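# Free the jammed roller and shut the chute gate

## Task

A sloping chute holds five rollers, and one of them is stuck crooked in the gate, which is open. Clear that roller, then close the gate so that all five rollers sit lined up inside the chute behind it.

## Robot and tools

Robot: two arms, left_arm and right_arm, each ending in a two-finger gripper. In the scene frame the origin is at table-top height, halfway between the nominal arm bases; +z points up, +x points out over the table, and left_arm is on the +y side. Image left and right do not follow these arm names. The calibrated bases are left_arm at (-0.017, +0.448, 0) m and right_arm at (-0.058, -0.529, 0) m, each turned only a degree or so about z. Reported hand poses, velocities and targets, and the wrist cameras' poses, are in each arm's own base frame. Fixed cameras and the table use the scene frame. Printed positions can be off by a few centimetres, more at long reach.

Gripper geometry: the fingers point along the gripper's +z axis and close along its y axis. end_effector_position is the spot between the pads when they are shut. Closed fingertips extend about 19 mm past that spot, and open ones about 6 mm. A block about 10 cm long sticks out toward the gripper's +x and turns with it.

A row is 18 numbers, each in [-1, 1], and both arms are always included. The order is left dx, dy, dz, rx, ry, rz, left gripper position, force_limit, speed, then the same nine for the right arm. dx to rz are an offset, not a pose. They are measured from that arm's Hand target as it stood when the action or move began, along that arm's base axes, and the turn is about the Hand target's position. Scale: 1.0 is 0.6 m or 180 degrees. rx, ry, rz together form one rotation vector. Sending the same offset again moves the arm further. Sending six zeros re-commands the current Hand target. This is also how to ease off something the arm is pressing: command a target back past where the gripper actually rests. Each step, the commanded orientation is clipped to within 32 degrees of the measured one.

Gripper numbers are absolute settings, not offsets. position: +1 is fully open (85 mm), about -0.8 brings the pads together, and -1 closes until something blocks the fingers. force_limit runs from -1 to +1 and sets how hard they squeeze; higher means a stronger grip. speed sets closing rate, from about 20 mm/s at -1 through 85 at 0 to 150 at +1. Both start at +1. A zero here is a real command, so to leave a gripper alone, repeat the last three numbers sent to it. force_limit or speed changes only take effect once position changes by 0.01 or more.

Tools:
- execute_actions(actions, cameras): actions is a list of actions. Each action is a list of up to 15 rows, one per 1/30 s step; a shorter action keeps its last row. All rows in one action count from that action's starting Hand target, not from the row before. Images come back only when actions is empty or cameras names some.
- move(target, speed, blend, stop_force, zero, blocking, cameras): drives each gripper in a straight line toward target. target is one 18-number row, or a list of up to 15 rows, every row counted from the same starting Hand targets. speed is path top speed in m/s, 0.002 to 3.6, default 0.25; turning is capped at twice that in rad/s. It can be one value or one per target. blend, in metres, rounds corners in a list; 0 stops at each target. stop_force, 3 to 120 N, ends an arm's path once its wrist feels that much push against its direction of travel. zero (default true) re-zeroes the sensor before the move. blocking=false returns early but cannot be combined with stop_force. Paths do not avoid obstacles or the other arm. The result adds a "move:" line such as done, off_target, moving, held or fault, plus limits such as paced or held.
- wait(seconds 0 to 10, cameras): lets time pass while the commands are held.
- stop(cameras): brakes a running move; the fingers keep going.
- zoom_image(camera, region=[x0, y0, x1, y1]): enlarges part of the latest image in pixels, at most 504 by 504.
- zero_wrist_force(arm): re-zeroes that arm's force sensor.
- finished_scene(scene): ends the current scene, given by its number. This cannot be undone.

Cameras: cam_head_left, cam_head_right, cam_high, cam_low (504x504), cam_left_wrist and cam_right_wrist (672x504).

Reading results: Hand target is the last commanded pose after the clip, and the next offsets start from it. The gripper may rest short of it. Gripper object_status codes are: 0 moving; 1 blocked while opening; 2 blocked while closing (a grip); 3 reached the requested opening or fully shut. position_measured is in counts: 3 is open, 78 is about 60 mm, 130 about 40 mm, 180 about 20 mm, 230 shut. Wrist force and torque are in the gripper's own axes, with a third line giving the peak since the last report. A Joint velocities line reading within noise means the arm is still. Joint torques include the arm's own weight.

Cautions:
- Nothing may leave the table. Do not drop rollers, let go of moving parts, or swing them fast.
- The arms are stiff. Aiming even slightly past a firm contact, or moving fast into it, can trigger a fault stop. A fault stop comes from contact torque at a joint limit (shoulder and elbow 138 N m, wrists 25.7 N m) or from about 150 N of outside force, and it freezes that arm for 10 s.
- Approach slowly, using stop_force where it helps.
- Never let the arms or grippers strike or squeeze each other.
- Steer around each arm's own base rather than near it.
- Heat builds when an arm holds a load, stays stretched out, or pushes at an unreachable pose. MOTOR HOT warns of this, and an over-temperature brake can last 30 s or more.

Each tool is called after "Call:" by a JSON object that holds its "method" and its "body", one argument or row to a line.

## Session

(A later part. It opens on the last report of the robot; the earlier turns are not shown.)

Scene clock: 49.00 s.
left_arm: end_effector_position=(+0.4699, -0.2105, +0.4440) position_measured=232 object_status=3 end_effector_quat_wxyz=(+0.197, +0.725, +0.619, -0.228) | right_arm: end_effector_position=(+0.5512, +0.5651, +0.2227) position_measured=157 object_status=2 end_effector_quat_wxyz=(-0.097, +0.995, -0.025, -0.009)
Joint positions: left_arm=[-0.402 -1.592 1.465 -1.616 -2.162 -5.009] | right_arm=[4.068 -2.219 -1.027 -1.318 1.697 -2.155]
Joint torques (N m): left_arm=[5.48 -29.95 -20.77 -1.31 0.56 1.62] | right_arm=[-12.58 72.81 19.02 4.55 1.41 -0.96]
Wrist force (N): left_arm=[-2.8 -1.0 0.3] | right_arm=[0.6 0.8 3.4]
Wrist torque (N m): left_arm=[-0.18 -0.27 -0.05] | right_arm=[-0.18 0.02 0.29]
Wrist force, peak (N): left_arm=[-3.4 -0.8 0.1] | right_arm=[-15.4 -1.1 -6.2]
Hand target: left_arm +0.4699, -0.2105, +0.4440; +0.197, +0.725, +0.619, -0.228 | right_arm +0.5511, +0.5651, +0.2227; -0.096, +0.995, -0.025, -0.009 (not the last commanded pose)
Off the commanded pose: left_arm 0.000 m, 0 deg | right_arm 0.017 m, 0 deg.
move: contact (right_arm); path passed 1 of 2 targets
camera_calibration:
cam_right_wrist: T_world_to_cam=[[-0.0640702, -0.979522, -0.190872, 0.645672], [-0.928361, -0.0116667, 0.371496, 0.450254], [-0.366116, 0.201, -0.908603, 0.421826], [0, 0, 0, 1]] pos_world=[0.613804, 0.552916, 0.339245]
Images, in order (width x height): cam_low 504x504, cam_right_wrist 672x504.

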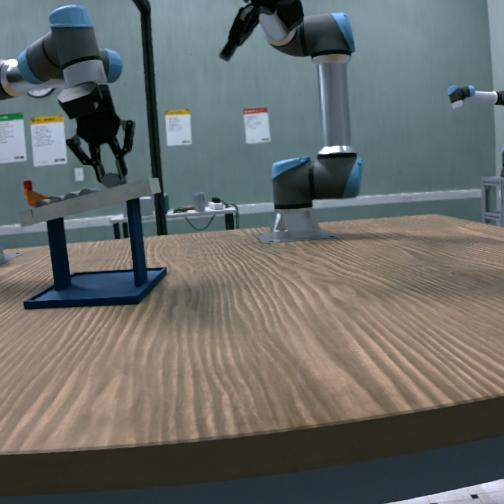

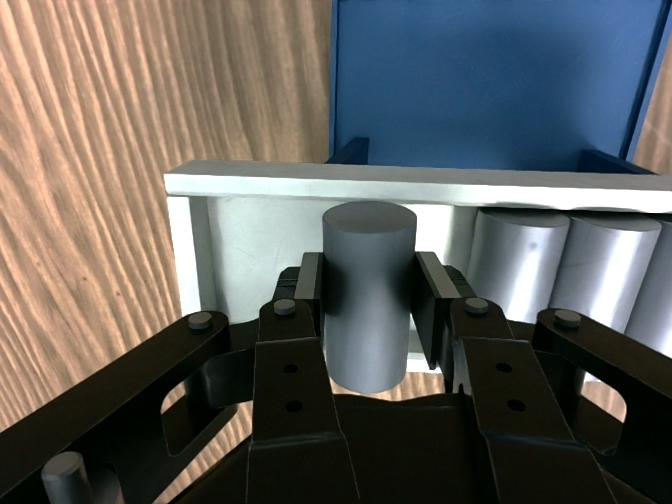

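Call:
{"method": "move", "body": {
  "target": [
    [0,0,0,0,0,0,-1,0,0,-0.0033,0,0.008,0,0.0139,0,-1,-0.3,-1]
  ],
  "speed": 0.05
}}

Call:
{"method": "move", "body": {
  "target": [
    [0,0,0,0,0,0,-1,0,0,0,0,-0.035,0,0,0,-1,-0.3,-1]
  ],
  "speed": 0.03,
  "stop_force": 5,
  "cameras": ["cam_right_wrist","cam_low"]
}}

Call:
{"method": "zoom_image", "body": {
  "camera": "cam_low",
  "region": [10, 130, 170, 250]
}}

Call:
{"method": "zoom_image", "body": {
  "camera": "cam_right_wrist",
  "region": [260, 100, 600, 440]
}}

Scene clock: 50.40 s.
left_arm: end_effector_position=(+0.4699, -0.2105, +0.4440) position_measured=232 object_status=3 end_effector_quat_wxyz=(+0.197, +0.725, +0.619, -0.228) | right_arm: end_effector_position=(+0.5493, +0.5651, +0.2274) position_measured=157 object_status=2 end_effector_quat_wxyz=(-0.096, +0.995, -0.027, -0.031) end_effector_velocity=(+0.000, +0.000, -0.001) end_effector_angular_velocity=(+0.000, -0.004, +0.000)
Joint positions: left_arm=[-0.402 -1.592 1.465 -1.616 -2.162 -5.009] | right_arm=[4.058 -2.235 -0.982 -1.374 1.733 -2.16]
Joint velocities: left_arm=[within noise] | right_arm=[0.001 0.001 -0.004 0.006 -0.003 0]
Joint torques (N m): left_arm=[6.14 -29.43 -21.78 -1.4 0.66 1.95] | right_arm=[5.32 69.55 16.91 4.65 -1.09 0.11]
Wrist force (N): left_arm=[-2.6 -0.9 0.1] | right_arm=[0.8 0.8 3.1]
Wrist torque (N m): left_arm=[-0.16 -0.30 -0.06] | right_arm=[-0.17 0.01 0.28]
Wrist force, peak (N): left_arm=[-3.2 -1.2 0.3] | right_arm=[1.1 1.4 3.1]
Hand target: left_arm +0.4699, -0.2105, +0.4440; +0.197, +0.725, +0.619, -0.228 | right_arm +0.5492, +0.5651, +0.2275; -0.096, +0.995, -0.027, -0.031
Off the commanded pose: left_arm 0.000 m, 0 deg | right_arm 0.000 m, 0 deg.
move: done

Scene clock: 52.57 s.
left_arm: end_effector_position=(+0.4699, -0.2105, +0.4440) position_measured=232 object_status=3 end_effector_quat_wxyz=(+0.197, +0.725, +0.619, -0.228) | right_arm: end_effector_position=(+0.5492, +0.5651, +0.2064) position_measured=157 object_status=2 end_effector_quat_wxyz=(-0.096, +0.995, -0.027, -0.031)
Joint positions: left_arm=[-0.402 -1.592 1.465 -1.616 -2.162 -5.009] | right_arm=[4.058 -2.241 -1.027 -1.324 1.733 -2.16]
Joint torques (N m): left_arm=[6.63 -28.6 -23.98 -1.49 0.65 1.53] | right_arm=[14.37 74.28 40.45 1.89 4.73 0.77]
Wrist force (N): left_arm=[-2.8 -0.8 0.4] | right_arm=[16.0 2.4 1.9]
Wrist torque (N m): left_arm=[-0.15 -0.27 -0.06] | right_arm=[-0.22 -0.10 0.41]
Wrist force, peak (N): left_arm=[-3.4 -1.0 0.2] | right_arm=[17.0 1.0 1.0]
Hand target: left_arm +0.4699, -0.2105, +0.4440; +0.197, +0.725, +0.619, -0.228 | right_arm +0.5492, +0.5651, +0.2065; -0.096, +0.995, -0.027, -0.031
Off the commanded pose: left_arm 0.000 m, 0 deg | right_arm 0.000 m, 0 deg.
move: done
camera_calibration:
cam_right_wrist: T_world_to_cam=[[-0.0723943, -0.979543, -0.187763, 0.646384], [-0.911234, -0.0115755, 0.411726, 0.436691], [-0.405477, 0.200902, -0.891755, 0.424582], [0, 0, 0, 1]] pos_world=[0.61688, 0.552917, 0.320192]
Images, in order (width x height): cam_low 504x504, cam_right_wrist 672x504.

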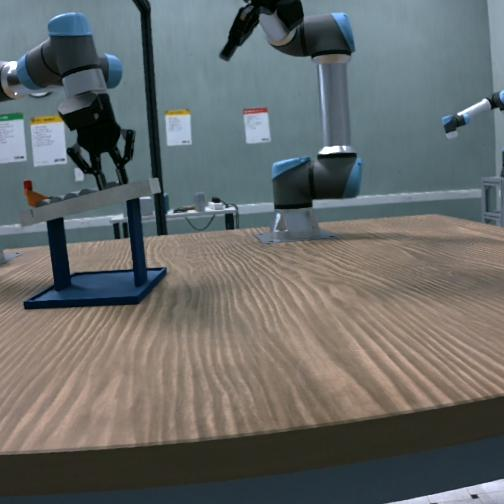

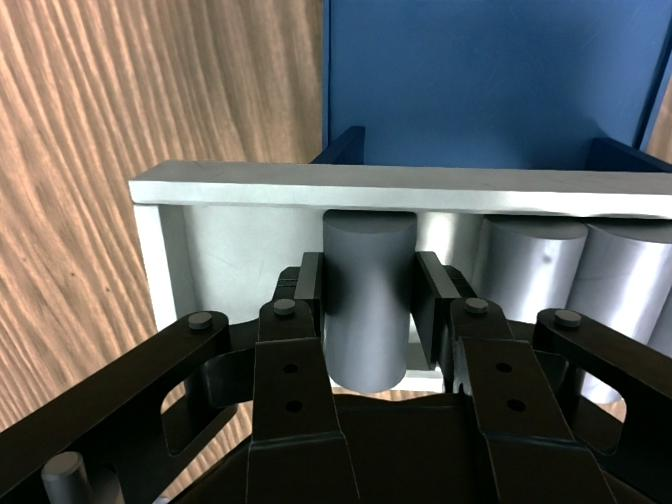

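Scaled by 3.150.

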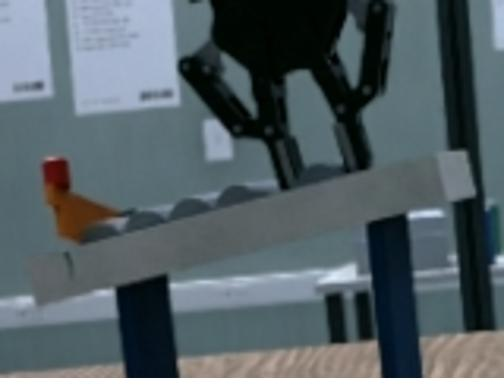

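Scaled by 1.482.

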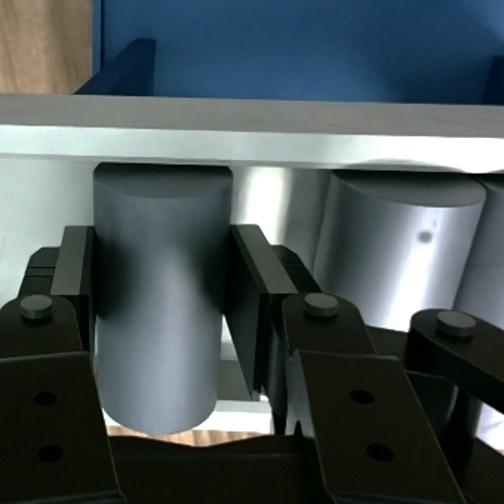

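Call:
{"method": "move", "body": {
  "target": [0,0,0,0,0,0,-1,0,0,0.0017,0,-0.008,0,0,0,-1,-0.3,-1],
  "speed": 0.02,
  "stop_force": 5
}}

Scene clock: 54.03 s.
left_arm: end_effector_position=(+0.4699, -0.2105, +0.4440) position_measured=232 object_status=3 end_effector_quat_wxyz=(+0.197, +0.725, +0.619, -0.228) | right_arm: end_effector_position=(+0.5493, +0.5653, +0.2061) position_measured=157 object_status=2 end_effector_quat_wxyz=(-0.096, +0.995, -0.027, -0.030)
Joint positions: left_arm=[-0.402 -1.592 1.465 -1.616 -2.162 -5.009] | right_arm=[4.058 -2.241 -1.027 -1.322 1.733 -2.16]
Joint torques (N m): left_arm=[6.11 -28.55 -24.49 -1.21 0.31 1.68] | right_arm=[14.95 71.72 39.94 1.18 0.7 1.02]
Wrist force (N): left_arm=[-3.0 -1.0 0.3] | right_arm=[10.1 0.0 -0.6]
Wrist torque (N m): left_arm=[-0.17 -0.25 -0.06] | right_arm=[-0.18 0.01 0.43]
Wrist force, peak (N): left_arm=[-3.3 -1.0 0.3] | right_arm=[16.0 2.4 2.0]
Hand target: left_arm +0.4699, -0.2105, +0.4440; +0.197, +0.725, +0.619, -0.228 | right_arm +0.5493, +0.5653, +0.2061; -0.096, +0.995, -0.027, -0.030 (not the last commanded pose)
Off the commanded pose: left_arm 0.000 m, 0 deg | right_arm 0.004 m, 0 deg.
move: contact (right_arm)

Call:
{"method": "move", "body": {
  "target": [0,0,0,0,0,0,-1,0,0,0,0,0.0017,0,0,0,-0.15,-0.5,-1],
  "speed": 0.02
}}

Call:
{"method": "move", "body": {
  "target": [
    [0,0,0,0,0,0,-1,0,0,0,-0.0133,0,0,0,0,-0.15,-0.5,-1],
    [0,0,0,0,0,0,-1,0,0,0,-0.0133,0.1,0,0,0,-0.15,-0.5,-1]
  ],
  "speed": [0.03,0.12],
  "cameras": ["cam_right_wrist","cam_low"]
}}

Call:
{"method": "zoom_image", "body": {
  "camera": "cam_low",
  "region": [10, 130, 170, 250]
}}

Scene clock: 54.90 s.
left_arm: end_effector_position=(+0.4699, -0.2105, +0.4440) position_measured=232 object_status=3 end_effector_quat_wxyz=(+0.197, +0.725, +0.619, -0.228) | right_arm: end_effector_position=(+0.5493, +0.5653, +0.2071) position_measured=148 object_status=3 end_effector_quat_wxyz=(-0.096, +0.995, -0.027, -0.030)
Joint positions: left_arm=[-0.402 -1.592 1.465 -1.616 -2.162 -5.009] | right_arm=[4.058 -2.241 -1.025 -1.325 1.733 -2.16]
Joint torques (N m): left_arm=[5.57 -27.93 -25.17 -1.58 0.37 1.56] | right_arm=[7.66 70.88 37.71 2.4 0.73 1.29]
Wrist force (N): left_arm=[-2.7 -0.8 0.5] | right_arm=[0.4 0.5 0.0]
Wrist torque (N m): left_arm=[-0.15 -0.29 -0.06] | right_arm=[-0.18 0.01 0.29]
Wrist force, peak (N): left_arm=[-3.3 -0.9 0.3] | right_arm=[10.7 0.1 -0.4]
Hand target: left_arm +0.4699, -0.2105, +0.4440; +0.197, +0.725, +0.619, -0.228 | right_arm +0.5493, +0.5653, +0.2071; -0.096, +0.995, -0.027, -0.030
Off the commanded pose: left_arm 0.000 m, 0 deg | right_arm 0.000 m, 0 deg.
move: done

Scene clock: 56.47 s.
left_arm: end_effector_position=(+0.4699, -0.2105, +0.4440) position_measured=232 object_status=3 end_effector_quat_wxyz=(+0.197, +0.725, +0.619, -0.228) | right_arm: end_effector_position=(+0.5493, +0.5573, +0.2671) position_measured=148 object_status=3 end_effector_quat_wxyz=(-0.096, +0.995, -0.027, -0.030)
Joint positions: left_arm=[-0.402 -1.592 1.465 -1.616 -2.162 -5.009] | right_arm=[4.052 -2.216 -0.914 -1.462 1.734 -2.167]
Joint torques (N m): left_arm=[5.72 -26.71 -26.15 -1.3 -0.12 1.58] | right_arm=[8.65 42.61 22.81 2.58 -1 -0.99]
Wrist force (N): left_arm=[-3.0 -1.2 0.0] | right_arm=[0.7 0.6 0.0]
Wrist torque (N m): left_arm=[-0.21 -0.24 -0.05] | right_arm=[-0.07 -0.04 0.27]
Wrist force, peak (N): left_arm=[-3.4 -1.2 0.1] | right_arm=[0.5 0.7 2.0]
Hand target: left_arm +0.4699, -0.2105, +0.4440; +0.197, +0.725, +0.619, -0.228 | right_arm +0.5493, +0.5573, +0.2671; -0.096, +0.995, -0.027, -0.030
Off the commanded pose: left_arm 0.000 m, 0 deg | right_arm 0.000 m, 0 deg.
move: done
camera_calibration:
cam_right_wrist: T_world_to_cam=[[-0.0722446, -0.979393, -0.188598, 0.65029], [-0.911422, -0.0119716, 0.4113, 0.41219], [-0.405082, 0.201606, -0.891775, 0.479702], [0, 0, 0, 1]] pos_world=[0.616978, 0.545113, 0.380896]
Images, in order (width x height): cam_low 504x504, cam_right_wrist 672x504.

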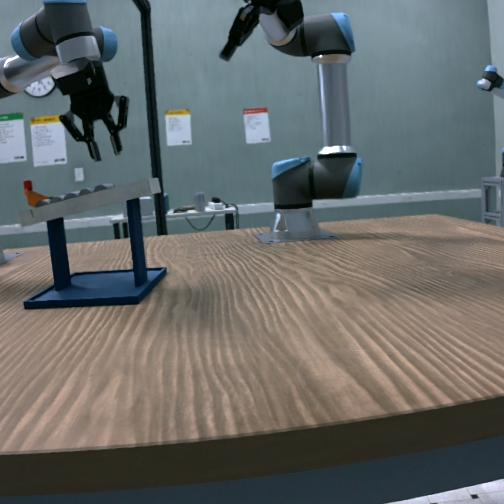

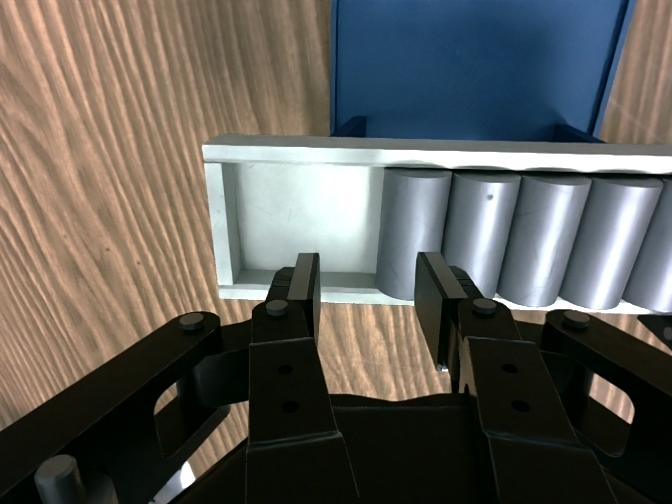

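Scaled by 3.150.

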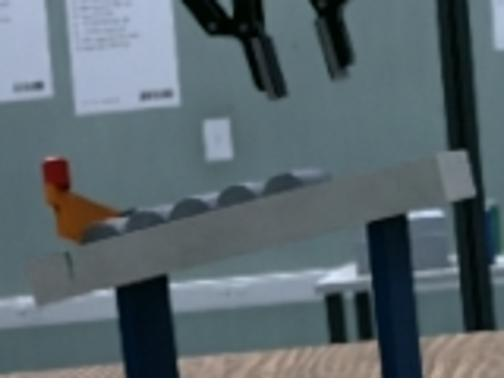

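Call:
{"method": "move", "body": {
  "target": [0,0,0,0,0,0,-1,0,0,0.008,-0.2,0.05,0,0,0,-1,-1,0],
  "speed": 0.25,
  "cameras": ["cam_right_wrist"]
}}

Call:
{"method": "zoom_image", "body": {
  "camera": "cam_right_wrist",
  "region": [260, 50, 520, 330]
}}

Scene clock: 57.63 s.
left_arm: end_effector_position=(+0.4699, -0.2105, +0.4440) position_measured=232 object_status=3 end_effector_quat_wxyz=(+0.197, +0.725, +0.619, -0.228) | right_arm: end_effector_position=(+0.5541, +0.4374, +0.2970) position_measured=232 object_status=3 end_effector_quat_wxyz=(-0.096, +0.995, -0.027, -0.030)
Joint positions: left_arm=[-0.402 -1.592 1.465 -1.616 -2.162 -5.009] | right_arm=[3.935 -2.018 -1.142 -1.452 1.746 -2.284]
Joint torques (N m): left_arm=[6.19 -27.41 -26.78 -1.55 -0.15 1.49] | right_arm=[0.41 50.08 32.77 3.88 -1.19 -0.86]
Wrist force (N): left_arm=[-2.8 -1.1 0.3] | right_arm=[0.6 0.0 -0.1]
Wrist torque (N m): left_arm=[-0.19 -0.28 -0.06] | right_arm=[-0.17 0.03 0.13]
Wrist force, peak (N): left_arm=[-3.2 -1.4 0.1] | right_arm=[0.8 3.0 -1.4]
Hand target: left_arm +0.4699, -0.2105, +0.4440; +0.197, +0.725, +0.619, -0.228 | right_arm +0.5541, +0.4373, +0.2971; -0.096, +0.995, -0.027, -0.030
Off the commanded pose: left_arm 0.000 m, 0 deg | right_arm 0.000 m, 0 deg.
move: done
camera_calibration:
cam_right_wrist: T_world_to_cam=[[-0.0723407, -0.979412, -0.188462, 0.538761], [-0.911357, -0.0118583, 0.411447, 0.402683], [-0.405211, 0.201521, -0.891736, 0.532604], [0, 0, 0, 1]] pos_world=[0.621779, 0.425114, 0.410796]
Images, in order (width x height): cam_right_wrist 672x504.

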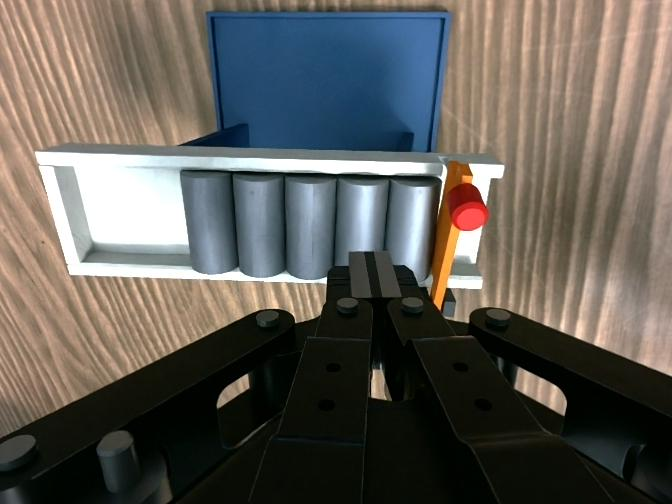

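Scaled by 1.800.

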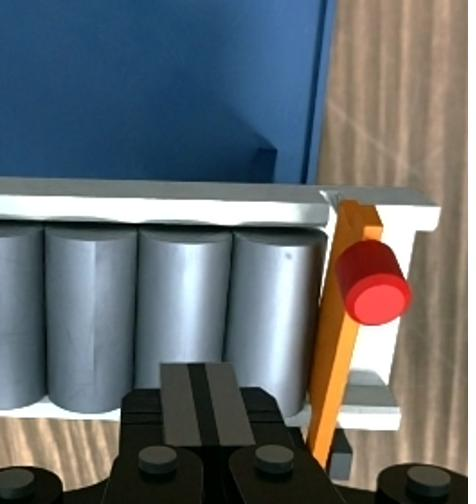

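Call:
{"method": "move", "body": {
  "target": [0,0,0,0,0,0,-1,0,0,-0.0035,-0.0668,-0.0833,0,0,0,-1,-1,0],
  "speed": 0.2
}}

Call:
{"method": "move", "body": {
  "target": [0,0,0,0,0,0,-1,0,0,0,0,-0.055,0,0,0,-1,-1,0],
  "speed": 0.04,
  "stop_force": 8,
  "cameras": ["cam_right_wrist","cam_low"]
}}

Call:
{"method": "zoom_image", "body": {
  "camera": "cam_low",
  "region": [0, 150, 120, 240]
}}

Scene clock: 58.93 s.
left_arm: end_effector_position=(+0.4699, -0.2105, +0.4440) position_measured=232 object_status=3 end_effector_quat_wxyz=(+0.197, +0.725, +0.619, -0.228) | right_arm: end_effector_position=(+0.5520, +0.3972, +0.2473) position_measured=232 object_status=3 end_effector_quat_wxyz=(-0.096, +0.995, -0.027, -0.030)
Joint positions: left_arm=[-0.402 -1.592 1.465 -1.616 -2.162 -5.009] | right_arm=[3.894 -1.969 -1.338 -1.312 1.751 -2.326]
Joint torques (N m): left_arm=[5.91 -26.12 -27.9 -1.55 -0.09 1.57] | right_arm=[13.93 32.23 24.55 3.47 -0.28 0.93]
Wrist force (N): left_arm=[-3.0 -0.6 0.2] | right_arm=[0.1 0.5 0.0]
Wrist torque (N m): left_arm=[-0.13 -0.25 -0.06] | right_arm=[-0.08 0.12 0.21]
Wrist force, peak (N): left_arm=[-3.3 -1.1 -0.2] | right_arm=[0.2 1.8 1.3]
Hand target: left_arm +0.4699, -0.2105, +0.4440; +0.197, +0.725, +0.619, -0.228 | right_arm +0.5520, +0.3973, +0.2471; -0.096, +0.995, -0.027, -0.030
Off the commanded pose: left_arm 0.000 m, 0 deg | right_arm 0.000 m, 0 deg.
move: done

Scene clock: 60.73 s.
left_arm: end_effector_position=(+0.4699, -0.2105, +0.4440) position_measured=232 object_status=3 end_effector_quat_wxyz=(+0.197, +0.725, +0.619, -0.228) | right_arm: end_effector_position=(+0.5520, +0.3973, +0.2206) position_measured=232 object_status=3 end_effector_quat_wxyz=(-0.096, +0.995, -0.027, -0.030)
Joint positions: left_arm=[-0.402 -1.592 1.465 -1.616 -2.162 -5.009] | right_arm=[3.894 -1.982 -1.389 -1.248 1.75 -2.326]
Joint torques (N m): left_arm=[4.53 -24.71 -27.92 -1.34 -0.47 1.49] | right_arm=[11.12 56.61 15.28 3.49 1.91 -1.06]
Wrist force (N): left_arm=[-2.9 -1.0 0.2] | right_arm=[0.7 0.4 -5.3]
Wrist torque (N m): left_arm=[-0.18 -0.26 -0.06] | right_arm=[-0.06 0.15 0.20]
Wrist force, peak (N): left_arm=[-3.3 -1.1 0.3] | right_arm=[7.8 -1.5 -18.2]
Hand target: left_arm +0.4699, -0.2105, +0.4440; +0.197, +0.725, +0.619, -0.228 | right_arm +0.5520, +0.3973, +0.2206; -0.096, +0.995, -0.027, -0.030 (not the last commanded pose)
Off the commanded pose: left_arm 0.000 m, 0 deg | right_arm 0.006 m, 0 deg.
move: contact (right_arm)
camera_calibration:
cam_right_wrist: T_world_to_cam=[[-0.0722259, -0.979415, -0.188493, 0.484876], [-0.911382, -0.0119645, 0.411387, 0.431804], [-0.405174, 0.201502, -0.891757, 0.471696], [0, 0, 0, 1]] pos_world=[0.619678, 0.385014, 0.334396]
Images, in order (width x height): cam_low 504x504, cam_right_wrist 672x504.

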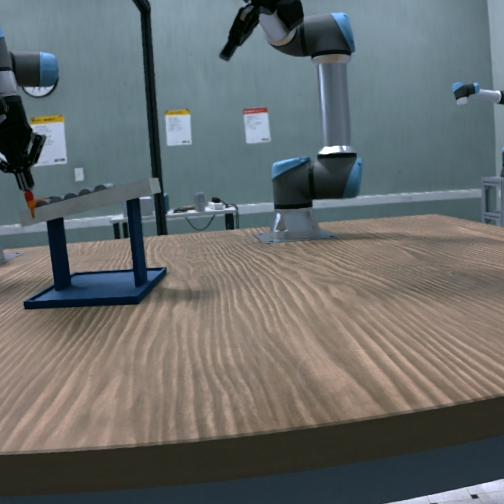

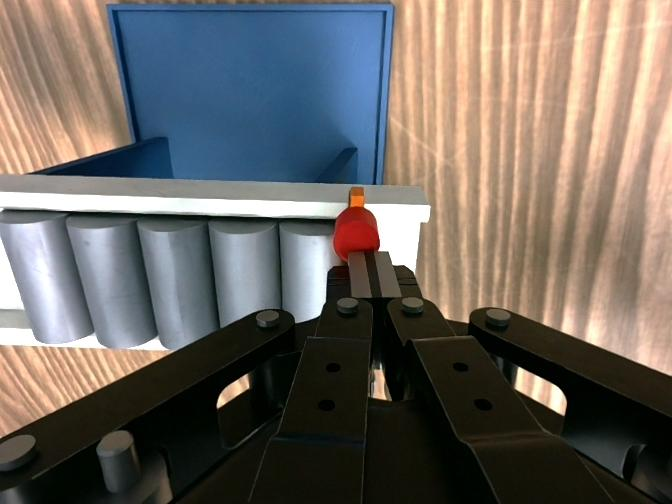

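Scaled by 4.200.

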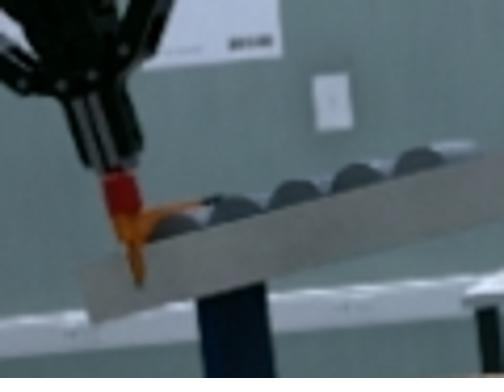

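Seated in the notch; press once more, then retreat.

Call:
{"method": "move", "body": {
  "target": [0,0,0,0,0,0,-1,0,0,0,0,-0.03,0,0,0,-1,-1,0],
  "speed": 0.03,
  "stop_force": 14
}}

Call:
{"method": "move", "body": {
  "target": [
    [0,0,0,0,0,0,-1,0,0,0,0,0.1,0,0,0,-1,-1,0],
    [0,0,0,0,0,0,-1,0,0,0,-0.35,0.3,0,0,0,-1,-1,0]
  ],
  "speed": [0.1,0.3],
  "blend": [0.03,0],
  "cameras": ["cam_low","cam_head_left","cam_high"]
}}

Call:
{"method": "zoom_image", "body": {
  "camera": "cam_low",
  "region": [0, 150, 120, 240]
}}

Call:
{"method": "zoom_image", "body": {
  "camera": "cam_head_left",
  "region": [90, 110, 250, 210]
}}

Scene clock: 62.17 s.
left_arm: end_effector_position=(+0.4699, -0.2105, +0.4440) position_measured=232 object_status=3 end_effector_quat_wxyz=(+0.197, +0.725, +0.619, -0.228) | right_arm: end_effector_position=(+0.5520, +0.3973, +0.2192) position_measured=232 object_status=3 end_effector_quat_wxyz=(-0.096, +0.995, -0.027, -0.030)
Joint positions: left_arm=[-0.402 -1.592 1.465 -1.616 -2.162 -5.009] | right_arm=[3.894 -1.982 -1.392 -1.244 1.75 -2.326]
Joint torques (N m): left_arm=[6.78 -24.88 -29.89 -1.39 -0.33 1.56] | right_arm=[10.17 48.1 27.92 0.8 1.64 -0.41]
Wrist force (N): left_arm=[-2.9 -1.2 0.1] | right_arm=[6.0 -1.3 -16.8]
Wrist torque (N m): left_arm=[-0.22 -0.25 -0.06] | right_arm=[-0.08 0.27 0.17]
Wrist force, peak (N): left_arm=[-3.4 -1.1 0.0] | right_arm=[12.8 -1.4 -28.4]
Hand target: left_arm +0.4699, -0.2105, +0.4440; +0.197, +0.725, +0.619, -0.228 | right_arm +0.5520, +0.3973, +0.2192; -0.096, +0.995, -0.027, -0.030 (not the last commanded pose)
Off the commanded pose: left_arm 0.000 m, 0 deg | right_arm 0.017 m, 0 deg.
move: contact (right_arm)

Scene clock: 64.03 s.
left_arm: end_effector_position=(+0.4699, -0.2105, +0.4440) position_measured=232 object_status=3 end_effector_quat_wxyz=(+0.197, +0.725, +0.619, -0.228) | right_arm: end_effector_position=(+0.5520, +0.1874, +0.3993) position_measured=232 object_status=3 end_effector_quat_wxyz=(-0.097, +0.994, -0.027, -0.030)
Joint positions: left_arm=[-0.402 -1.592 1.465 -1.616 -2.162 -5.009] | right_arm=[3.611 -1.763 -1.206 -1.704 1.77 -2.613]
Joint torques (N m): left_arm=[6.46 -25.06 -31.73 -1.43 -0.48 1.54] | right_arm=[-4.16 27.68 16.09 2.16 -1.16 -1]
Wrist force (N): left_arm=[-3.0 -0.7 0.1] | right_arm=[0.4 0.7 0.0]
Wrist torque (N m): left_arm=[-0.15 -0.23 -0.06] | right_arm=[-0.09 0.08 0.20]
Wrist force, peak (N): left_arm=[-3.3 -1.3 0.0] | right_arm=[6.1 -0.8 -16.8]
Hand target: left_arm +0.4699, -0.2105, +0.4440; +0.197, +0.725, +0.619, -0.228 | right_arm +0.5520, +0.1873, +0.3992; -0.096, +0.995, -0.027, -0.030
Off the commanded pose: left_arm 0.000 m, 0 deg | right_arm 0.000 m, 0 deg.
move: done
Images, in order (width x height): cam_head_left 504x504, cam_high 504x504, cam_low 504x504.

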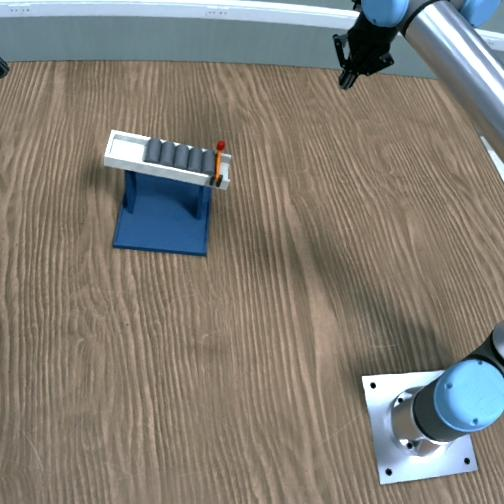

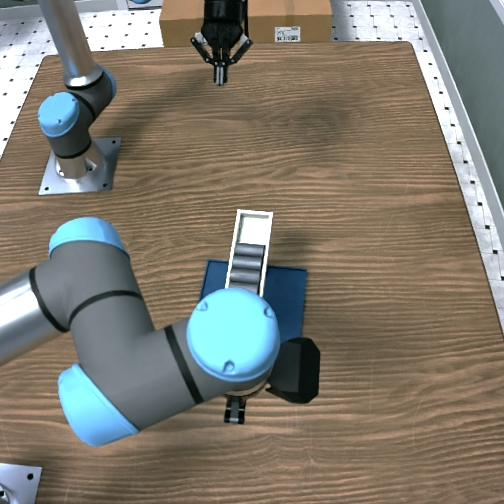

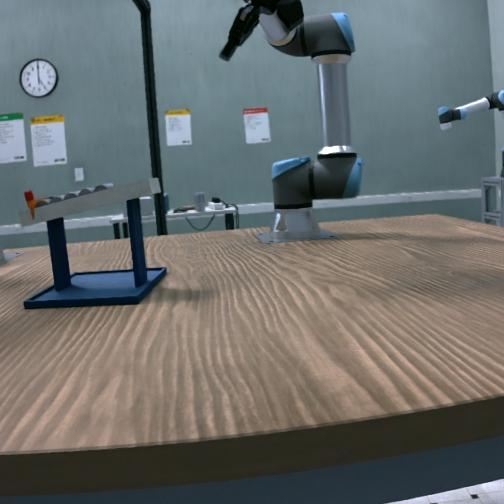

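Scaled by 4.200.

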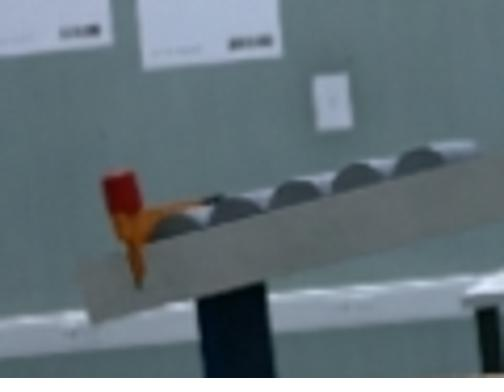

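Scaled by 3.150.

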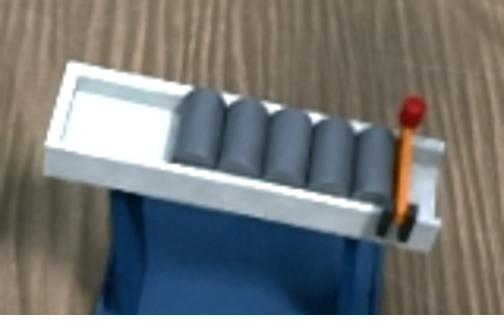

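Call:
{"method": "finished_scene", "body": {
  "scene": 2
}}

The scene is finished: the task was done.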